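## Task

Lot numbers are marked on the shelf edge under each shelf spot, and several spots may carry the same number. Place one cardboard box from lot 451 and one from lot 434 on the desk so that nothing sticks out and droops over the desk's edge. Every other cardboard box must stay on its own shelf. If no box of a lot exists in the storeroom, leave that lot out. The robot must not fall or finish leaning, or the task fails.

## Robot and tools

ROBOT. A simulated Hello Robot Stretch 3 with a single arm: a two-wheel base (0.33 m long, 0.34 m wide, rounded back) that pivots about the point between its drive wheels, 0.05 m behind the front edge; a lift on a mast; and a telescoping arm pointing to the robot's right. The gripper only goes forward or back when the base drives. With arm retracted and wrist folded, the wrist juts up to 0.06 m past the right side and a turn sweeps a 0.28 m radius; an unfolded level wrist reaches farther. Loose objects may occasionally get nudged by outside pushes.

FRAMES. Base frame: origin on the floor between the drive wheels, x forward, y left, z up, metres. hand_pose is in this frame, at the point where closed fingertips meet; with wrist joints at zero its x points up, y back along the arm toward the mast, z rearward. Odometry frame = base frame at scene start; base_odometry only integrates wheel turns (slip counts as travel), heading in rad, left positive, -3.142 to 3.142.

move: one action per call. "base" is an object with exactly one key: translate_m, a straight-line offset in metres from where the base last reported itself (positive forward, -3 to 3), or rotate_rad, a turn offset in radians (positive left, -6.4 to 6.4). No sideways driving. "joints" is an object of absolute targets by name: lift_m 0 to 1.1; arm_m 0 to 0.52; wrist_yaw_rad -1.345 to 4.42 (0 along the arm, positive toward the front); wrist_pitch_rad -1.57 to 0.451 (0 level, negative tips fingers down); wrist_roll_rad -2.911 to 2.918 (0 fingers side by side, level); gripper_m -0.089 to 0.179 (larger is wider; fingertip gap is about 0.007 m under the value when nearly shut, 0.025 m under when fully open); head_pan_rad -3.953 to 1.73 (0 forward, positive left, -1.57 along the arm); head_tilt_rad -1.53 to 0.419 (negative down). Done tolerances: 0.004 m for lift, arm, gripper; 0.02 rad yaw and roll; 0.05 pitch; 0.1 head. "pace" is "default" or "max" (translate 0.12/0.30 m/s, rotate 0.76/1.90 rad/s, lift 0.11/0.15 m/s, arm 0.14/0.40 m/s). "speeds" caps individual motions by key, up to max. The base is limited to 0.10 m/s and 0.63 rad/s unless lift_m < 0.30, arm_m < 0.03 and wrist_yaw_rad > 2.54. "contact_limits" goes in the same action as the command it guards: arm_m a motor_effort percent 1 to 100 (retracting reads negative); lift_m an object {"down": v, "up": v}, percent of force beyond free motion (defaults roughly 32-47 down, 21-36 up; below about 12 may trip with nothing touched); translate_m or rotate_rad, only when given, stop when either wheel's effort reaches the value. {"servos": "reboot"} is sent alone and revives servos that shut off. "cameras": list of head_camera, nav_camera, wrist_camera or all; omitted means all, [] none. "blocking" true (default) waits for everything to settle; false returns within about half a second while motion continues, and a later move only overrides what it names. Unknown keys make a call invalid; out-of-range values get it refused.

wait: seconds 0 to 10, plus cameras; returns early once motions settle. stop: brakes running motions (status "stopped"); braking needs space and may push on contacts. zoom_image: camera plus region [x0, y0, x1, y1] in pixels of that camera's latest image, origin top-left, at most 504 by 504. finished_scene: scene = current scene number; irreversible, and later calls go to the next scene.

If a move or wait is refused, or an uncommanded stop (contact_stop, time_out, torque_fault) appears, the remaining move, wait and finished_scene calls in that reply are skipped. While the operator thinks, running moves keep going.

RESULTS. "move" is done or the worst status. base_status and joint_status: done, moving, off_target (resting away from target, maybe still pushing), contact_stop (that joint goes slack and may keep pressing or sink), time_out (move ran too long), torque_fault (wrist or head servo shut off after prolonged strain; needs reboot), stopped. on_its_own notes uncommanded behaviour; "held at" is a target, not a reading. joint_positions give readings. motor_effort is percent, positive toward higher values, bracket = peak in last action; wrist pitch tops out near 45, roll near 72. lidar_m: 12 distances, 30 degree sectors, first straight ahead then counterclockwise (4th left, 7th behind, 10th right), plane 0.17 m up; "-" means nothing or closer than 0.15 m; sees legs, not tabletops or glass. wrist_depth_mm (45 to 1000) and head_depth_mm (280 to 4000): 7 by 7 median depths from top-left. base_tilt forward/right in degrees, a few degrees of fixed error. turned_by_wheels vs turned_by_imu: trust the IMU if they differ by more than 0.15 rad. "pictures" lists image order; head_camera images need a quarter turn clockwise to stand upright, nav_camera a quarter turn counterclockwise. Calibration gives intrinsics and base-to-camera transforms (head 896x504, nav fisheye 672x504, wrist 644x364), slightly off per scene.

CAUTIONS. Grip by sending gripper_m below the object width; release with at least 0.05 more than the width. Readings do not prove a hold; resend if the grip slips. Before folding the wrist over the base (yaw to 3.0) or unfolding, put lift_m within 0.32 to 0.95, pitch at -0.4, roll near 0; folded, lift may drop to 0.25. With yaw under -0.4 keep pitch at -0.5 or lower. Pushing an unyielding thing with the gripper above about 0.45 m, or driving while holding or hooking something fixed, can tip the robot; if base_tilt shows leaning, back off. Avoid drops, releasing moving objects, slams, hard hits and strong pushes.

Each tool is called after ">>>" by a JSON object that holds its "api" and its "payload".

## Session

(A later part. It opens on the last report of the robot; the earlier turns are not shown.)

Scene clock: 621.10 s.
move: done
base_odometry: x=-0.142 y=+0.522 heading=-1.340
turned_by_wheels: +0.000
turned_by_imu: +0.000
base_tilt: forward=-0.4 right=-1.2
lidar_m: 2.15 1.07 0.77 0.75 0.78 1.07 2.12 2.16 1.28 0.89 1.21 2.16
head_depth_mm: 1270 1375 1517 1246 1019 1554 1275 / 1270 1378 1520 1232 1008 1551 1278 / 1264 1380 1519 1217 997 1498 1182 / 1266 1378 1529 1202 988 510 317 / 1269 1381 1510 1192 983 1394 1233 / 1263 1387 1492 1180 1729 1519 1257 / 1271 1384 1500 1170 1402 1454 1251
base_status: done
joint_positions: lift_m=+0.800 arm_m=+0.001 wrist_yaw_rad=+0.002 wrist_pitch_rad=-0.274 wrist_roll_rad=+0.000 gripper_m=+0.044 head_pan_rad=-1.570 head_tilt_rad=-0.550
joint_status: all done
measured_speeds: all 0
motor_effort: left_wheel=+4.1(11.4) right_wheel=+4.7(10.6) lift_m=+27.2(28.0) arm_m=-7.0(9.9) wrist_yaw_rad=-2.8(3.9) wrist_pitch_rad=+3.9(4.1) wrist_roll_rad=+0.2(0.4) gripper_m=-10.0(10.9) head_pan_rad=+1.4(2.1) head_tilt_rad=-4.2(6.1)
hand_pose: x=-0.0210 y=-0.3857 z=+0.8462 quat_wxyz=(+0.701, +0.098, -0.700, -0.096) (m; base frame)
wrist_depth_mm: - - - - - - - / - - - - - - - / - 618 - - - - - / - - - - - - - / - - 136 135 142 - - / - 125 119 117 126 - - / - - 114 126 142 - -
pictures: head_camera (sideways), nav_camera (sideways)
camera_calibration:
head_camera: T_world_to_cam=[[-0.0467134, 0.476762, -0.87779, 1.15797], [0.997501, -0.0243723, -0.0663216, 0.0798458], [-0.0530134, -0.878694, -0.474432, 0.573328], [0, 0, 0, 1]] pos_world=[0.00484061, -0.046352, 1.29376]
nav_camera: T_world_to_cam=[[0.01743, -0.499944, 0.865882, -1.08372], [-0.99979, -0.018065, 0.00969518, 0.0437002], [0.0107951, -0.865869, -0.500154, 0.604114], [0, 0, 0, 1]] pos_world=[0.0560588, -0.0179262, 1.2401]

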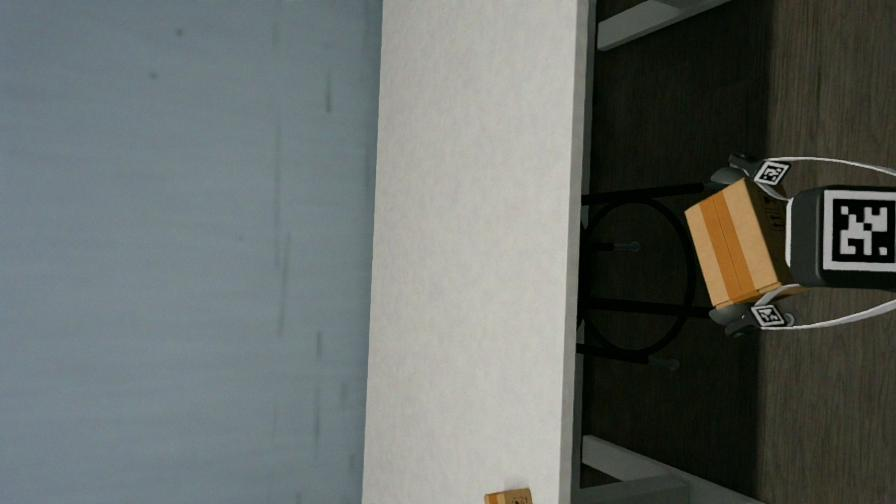

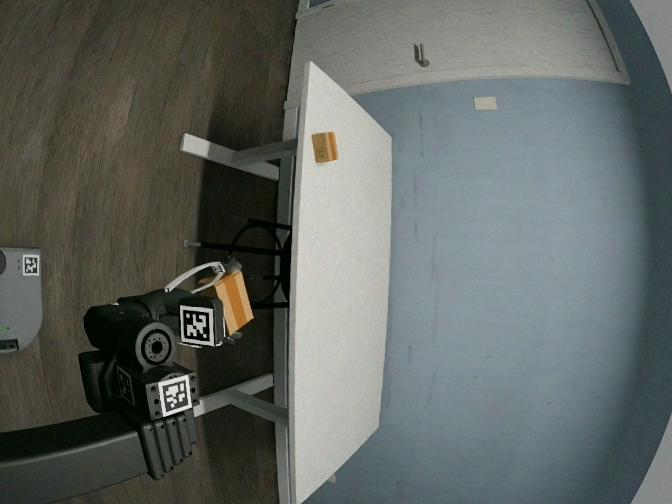

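>>> {"api": "move", "payload": {"joints": {"arm_m":0.45}, "cameras": []}}

>>> {"api": "move", "payload": {"joints": {"lift_m":0.725}, "speeds": {"lift_m":0.06}, "cameras": ["wrist_camera","head_camera"]}}

>>> {"api": "move", "payload": {"joints": {"lift_m":0.69}, "speeds": {"lift_m":0.025}, "contact_limits": {"lift_m":{"down":13}}, "cameras": ["wrist_camera"]}}

Scene clock: 634.73 s.
move: done
base_odometry: x=-0.142 y=+0.522 heading=-1.340
turned_by_wheels: +0.000
turned_by_imu: +0.000
base_tilt: forward=-0.4 right=-1.2
lidar_m: 2.15 1.07 0.77 0.75 0.78 1.07 2.12 2.16 1.28 0.89 1.21 2.17
head_depth_mm: 1264 1386 1524 1247 1015 1469 284 / 1267 1380 1521 1229 431 358 1185 / 1269 1376 1507 610 912 1493 1275 / 1269 1377 1525 708 949 1516 1267 / 1268 1383 1515 1196 986 1432 1262 / 1264 1374 1500 1185 1720 1513 1254 / 1266 1386 1498 1166 1405 1474 1245
base_status: not commanded
joint_positions: lift_m=+0.800 arm_m=+0.450 wrist_yaw_rad=+0.002 wrist_pitch_rad=-0.274 wrist_roll_rad=+0.000 gripper_m=+0.044 head_pan_rad=-1.570 head_tilt_rad=-0.550
joint_status: all done
measured_speeds: all 0
motor_effort: left_wheel=+3.7(4.3) right_wheel=+5.5(5.6) lift_m=+27.7(28.5) arm_m=+13.3(15.0) wrist_yaw_rad=-2.0(4.0) wrist_pitch_rad=+4.1(4.1) wrist_roll_rad=+0.1(0.3) gripper_m=-10.1(10.9) head_pan_rad=+1.2(1.8) head_tilt_rad=-4.9(5.5)
hand_pose: x=-0.0210 y=-0.8351 z=+0.8462 quat_wxyz=(+0.701, +0.098, -0.700, -0.096) (m; base frame)
wrist_depth_mm: - - - - - - - / - - - - - - - / - - - - - - - / - - - - - - - / - - 136 135 141 - - / - - 119 117 126 125 - / - - 114 126 137 118 -
pictures: none
No camera images: "cameras" was empty.

Scene clock: 636.57 s.
move: done
base_odometry: x=-0.142 y=+0.522 heading=-1.340
turned_by_wheels: +0.000
turned_by_imu: +0.000
base_tilt: forward=-0.2 right=-1.1
lidar_m: 2.16 1.07 0.77 0.75 0.78 1.07 2.12 2.17 1.28 0.89 1.21 2.17
head_depth_mm: 1267 1378 1519 1245 1014 1563 1281 / 1273 1384 1514 1231 961 432 359 / 1263 1381 1503 1214 635 1457 1273 / 1261 1384 1516 1206 756 1524 1264 / 1257 1380 1513 1194 977 1437 1260 / 1271 1383 1499 1181 1718 1514 1245 / 1270 1391 1492 1169 1394 1460 1250
base_status: not commanded
joint_positions: lift_m=+0.725 arm_m=+0.450 wrist_yaw_rad=+0.002 wrist_pitch_rad=-0.274 wrist_roll_rad=+0.000 gripper_m=+0.044 head_pan_rad=-1.570 head_tilt_rad=-0.550
joint_status: all done
measured_speeds: all 0
motor_effort: left_wheel=+3.8(4.3) right_wheel=+4.2(5.4) lift_m=+24.5(27.4) arm_m=+11.9(13.6) wrist_yaw_rad=-3.3(3.8) wrist_pitch_rad=+3.9(4.1) wrist_roll_rad=+0.2(0.3) gripper_m=-10.2(10.6) head_pan_rad=+0.6(1.7) head_tilt_rad=-3.9(4.9)
hand_pose: x=-0.0210 y=-0.8351 z=+0.7712 quat_wxyz=(+0.701, +0.098, -0.700, -0.096) (m; base frame)
wrist_depth_mm: - - - - - - - / - - - - - - - / - - - - - - - / - - - - - - - / - - 135 135 141 - - / - - 119 117 126 124 - / - - 114 127 136 118 -
pictures: head_camera (sideways), wrist_camera
camera_calibration:
head_camera: T_world_to_cam=[[-0.0467079, 0.476882, -0.877725, 1.15776], [0.997501, -0.0243674, -0.0663208, 0.0798409], [-0.0530151, -0.878629, -0.474552, 0.573527], [0, 0, 0, 1]] pos_world=[0.00484062, -0.0462514, 1.29366]
wrist_camera: T_world_to_cam=[[-0.998902, -0.0425093, -0.0196685, -0.0345801], [-0.00199841, 0.458213, -0.88884, 1.10066], [0.0467963, -0.887825, -0.457796, -0.221257], [0, 0, 0, 1]] pos_world=[-0.0219886, -0.702245, 0.876341]

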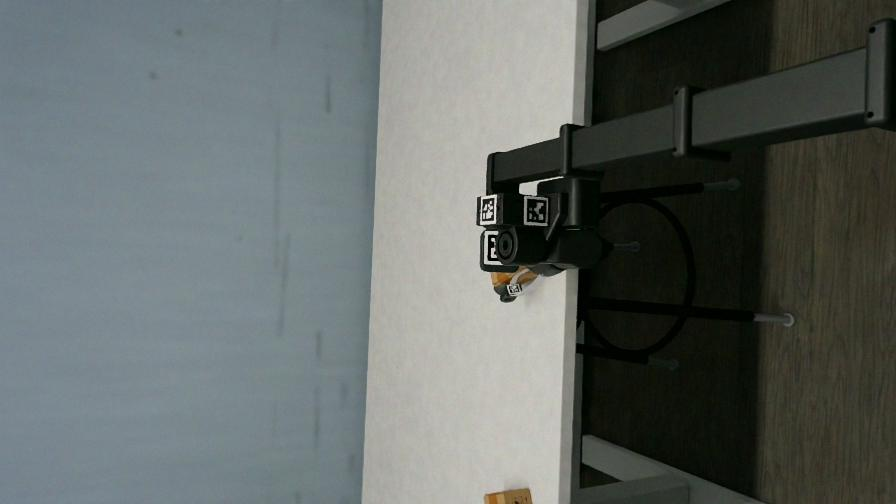

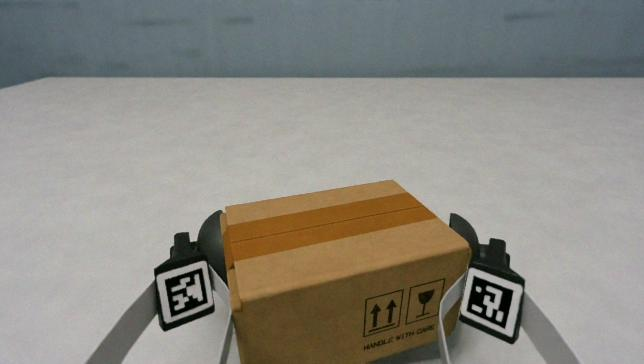

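Scene clock: 638.37 s.
move: done
base_odometry: x=-0.142 y=+0.522 heading=-1.340
turned_by_wheels: +0.000
turned_by_imu: +0.000
base_tilt: forward=-0.3 right=-1.2
lidar_m: 2.15 1.07 0.77 0.75 0.78 1.07 2.12 2.17 1.27 0.89 1.21 2.17
head_depth_mm: 1267 1384 1520 1243 1012 1556 1288 / 1269 1390 1512 1234 966 1416 387 / 1269 1373 1518 1217 651 1410 1261 / 1265 1383 1521 1199 687 1523 1258 / 1271 1379 1520 1199 985 1436 1251 / 1273 1384 1500 1179 1719 1514 1255 / 1274 1385 1498 1166 1399 1463 1247
base_status: not commanded
joint_positions: lift_m=+0.690 arm_m=+0.450 wrist_yaw_rad=+0.002 wrist_pitch_rad=-0.231 wrist_roll_rad=-0.001 gripper_m=+0.044 head_pan_rad=-1.570 head_tilt_rad=-0.550
joint_status: all done
measured_speeds: all 0
motor_effort: left_wheel=+4.2(4.5) right_wheel=+4.8(5.3) lift_m=+19.7(26.3) arm_m=+9.9(12.1) wrist_yaw_rad=-3.1(4.1) wrist_pitch_rad=-4.0(4.4) wrist_roll_rad=+0.3(0.6) gripper_m=-9.8(10.7) head_pan_rad=+1.1(1.4) head_tilt_rad=-3.7(4.4)
contact_limits: lift_m down 13 (down: maximum 72; up: maximum 65)
hand_pose: x=-0.0209 y=-0.8389 z=+0.7466 quat_wxyz=(+0.703, +0.083, -0.702, -0.081) (m; base frame)
wrist_depth_mm: - - - - - - - / - - - - - - - / - - - - - - - / - - - - - - - / - - 135 134 140 - - / - - 118 116 127 124 - / - - 115 126 136 118 -
pictures: wrist_camera
camera_calibration:
wrist_camera: T_world_to_cam=[[-0.998906, -0.0435543, -0.0170478, -0.0381007], [-0.00279759, 0.419474, -0.907763, 1.06212], [0.0466881, -0.906722, -0.419137, -0.280579], [0, 0, 0, 1]] pos_world=[-0.021988, -0.701597, 0.845898]

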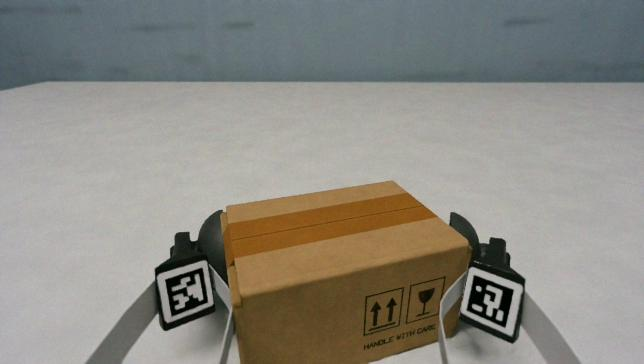

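>>> {"api": "move", "payload": {"joints": {"lift_m":0.698}, "cameras": []}}

>>> {"api": "move", "payload": {"joints": {"gripper_m":0.179}, "cameras": []}}

>>> {"api": "move", "payload": {"joints": {"arm_m":0.05}, "cameras": ["wrist_camera","nav_camera"]}}

Scene clock: 643.67 s.
move: done
base_odometry: x=-0.142 y=+0.522 heading=-1.340
turned_by_wheels: +0.000
turned_by_imu: +0.000
base_tilt: forward=-0.5 right=-1.2
lidar_m: 2.16 1.07 0.77 0.75 0.78 1.07 2.12 2.17 1.28 0.89 1.21 2.17
head_depth_mm: 1267 1388 1512 1243 1016 1553 1288 / 1263 1384 1518 1228 968 489 386 / 1269 1377 1526 1219 644 1442 1266 / 1267 1375 1517 1199 682 1519 1262 / 1263 1389 1506 1189 976 1426 1254 / 1274 1381 1498 1180 1718 1506 1255 / 1270 1382 1509 1166 1397 1465 1248
base_status: not commanded
joint_positions: lift_m=+0.698 arm_m=+0.450 wrist_yaw_rad=+0.002 wrist_pitch_rad=-0.257 wrist_roll_rad=-0.002 gripper_m=+0.044 head_pan_rad=-1.570 head_tilt_rad=-0.550
joint_status: all done
measured_speeds: all 0
motor_effort: left_wheel=+4.0(4.4) right_wheel=+4.0(5.2) lift_m=+28.3(31.0) arm_m=+6.8(8.1) wrist_yaw_rad=-2.6(3.6) wrist_pitch_rad=+0.7(4.0) wrist_roll_rad=+0.2(0.7) gripper_m=-10.4(10.4) head_pan_rad=+1.0(1.4) head_tilt_rad=-2.3(3.8)
hand_pose: x=-0.0209 y=-0.8367 z=+0.7484 quat_wxyz=(+0.702, +0.092, -0.700, -0.090) (m; base frame)
wrist_depth_mm: - - - - - - - / - - - - - - - / - - - - - - - / - - - - - - - / - - 134 135 141 - - / - - 118 116 127 124 - / - - 115 127 136 118 -
pictures: none
No camera images: "cameras" was empty.

Scene clock: 645.57 s.
move: done
base_odometry: x=-0.142 y=+0.522 heading=-1.340
turned_by_wheels: +0.000
turned_by_imu: +0.000
base_tilt: forward=-0.4 right=-1.2
lidar_m: 2.15 1.07 0.78 0.75 0.78 1.07 2.12 2.17 1.28 0.89 1.21 2.17
head_depth_mm: 1261 1389 1518 1246 1016 1569 1283 / 1265 1371 1517 1233 968 490 387 / 1268 1387 1517 1215 643 1449 1269 / 1273 1379 1516 1201 681 1526 1260 / 1269 1383 1513 1194 976 1444 1263 / 1268 1380 1502 1173 1725 1518 1251 / 1267 1385 1494 1167 1398 1451 1244
base_status: not commanded
joint_positions: lift_m=+0.698 arm_m=+0.450 wrist_yaw_rad=+0.002 wrist_pitch_rad=-0.263 wrist_roll_rad=-0.002 gripper_m=+0.179 head_pan_rad=-1.570 head_tilt_rad=-0.550
joint_status: all done
measured_speeds: all 0
motor_effort: left_wheel=+3.7(4.4) right_wheel=+4.2(5.5) lift_m=+25.7(28.2) arm_m=+5.3(7.7) wrist_yaw_rad=-3.0(3.8) wrist_pitch_rad=+2.1(2.1) wrist_roll_rad=+0.5(0.8) gripper_m=+0.9(82.5) head_pan_rad=+1.0(1.4) head_tilt_rad=-2.8(4.3)
hand_pose: x=-0.0210 y=-0.8361 z=+0.7467 quat_wxyz=(+0.702, +0.094, -0.700, -0.092) (m; base frame)
wrist_depth_mm: - - - - - - - / - - - - - - - / - - - - - - - / - - - 163 - - - / - 143 134 133 139 - - / - 126 - 117 128 - - / - - 116 126 138 - 105
pictures: none
No camera images: "cameras" was empty.

Scene clock: 649.70 s.
move: done
base_odometry: x=-0.142 y=+0.522 heading=-1.340
turned_by_wheels: +0.000
turned_by_imu: +0.000
base_tilt: forward=-0.4 right=-1.2
lidar_m: 2.15 1.07 0.77 0.75 0.78 1.07 2.12 2.16 1.27 0.89 1.21 2.17
head_depth_mm: 1265 1374 1513 1244 1017 1559 1281 / 1269 1389 1514 1233 1005 1547 1277 / 1273 1384 1514 1215 999 1505 1241 / 1264 1380 1518 1201 925 1533 410 / 1265 1380 1506 1185 983 1437 1222 / 1275 1375 1494 1176 1720 1512 1249 / 1276 1383 1502 1165 1389 1469 1246
base_status: not commanded
joint_positions: lift_m=+0.698 arm_m=+0.050 wrist_yaw_rad=+0.002 wrist_pitch_rad=-0.264 wrist_roll_rad=-0.002 gripper_m=+0.179 head_pan_rad=-1.570 head_tilt_rad=-0.550
joint_status: all done
measured_speeds: all 0
motor_effort: left_wheel=+4.1(4.4) right_wheel=+4.9(5.5) lift_m=+30.6(31.5) arm_m=-12.2(14.8) wrist_yaw_rad=-2.6(3.5) wrist_pitch_rad=+2.1(2.2) wrist_roll_rad=+0.5(0.8) gripper_m=+0.4(1.2) head_pan_rad=+1.0(1.6) head_tilt_rad=-2.8(3.5)
hand_pose: x=-0.0210 y=-0.4360 z=+0.7466 quat_wxyz=(+0.702, +0.094, -0.700, -0.093) (m; base frame)
wrist_depth_mm: - - - - - - - / 524 - - 496 - - - / - - - - - - - / - - - - - - - / - - - - - - - / 123 - - - - - - / 943 958 - 986 989 945 105
pictures: nav_camera (sideways), wrist_camera
camera_calibration:
nav_camera: T_world_to_cam=[[0.0174294, -0.500137, 0.865771, -1.08358], [-0.99979, -0.0180669, 0.0096906, 0.0437058], [0.0107952, -0.865758, -0.500347, 0.604356], [0, 0, 0, 1]] pos_world=[0.0560588, -0.0179254, 1.2401]
wrist_camera: T_world_to_cam=[[-0.998914, -0.0429617, -0.0180356, -0.0196075], [-0.00319181, 0.449266, -0.893393, 0.895347], [0.0464844, -0.892365, -0.448915, 0.113135], [0, 0, 0, 1]] pos_world=[-0.0219875, -0.302133, 0.850331]

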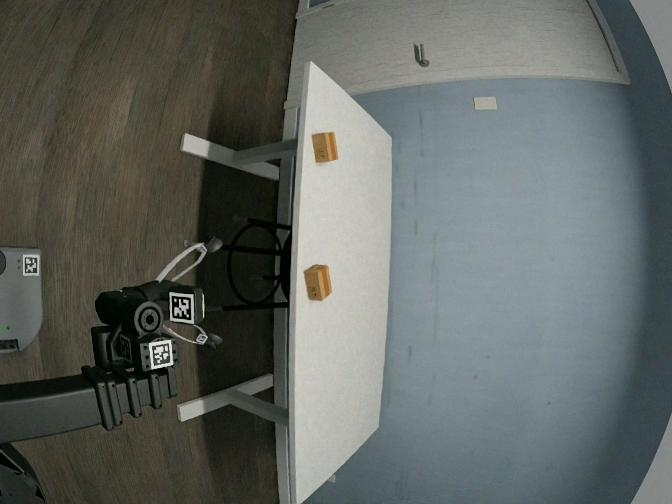

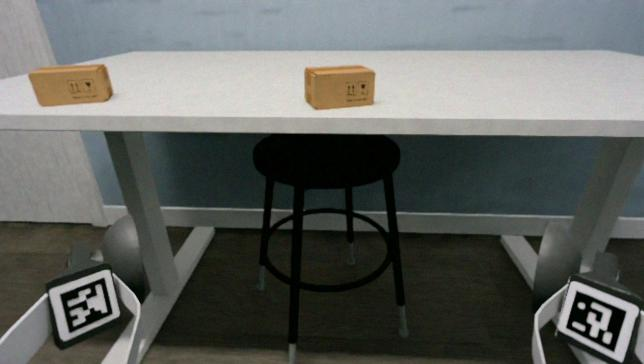

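Both placed.

>>> {"api": "finished_scene", "payload": {"scene": 2}}

The scene is finished: the task was done.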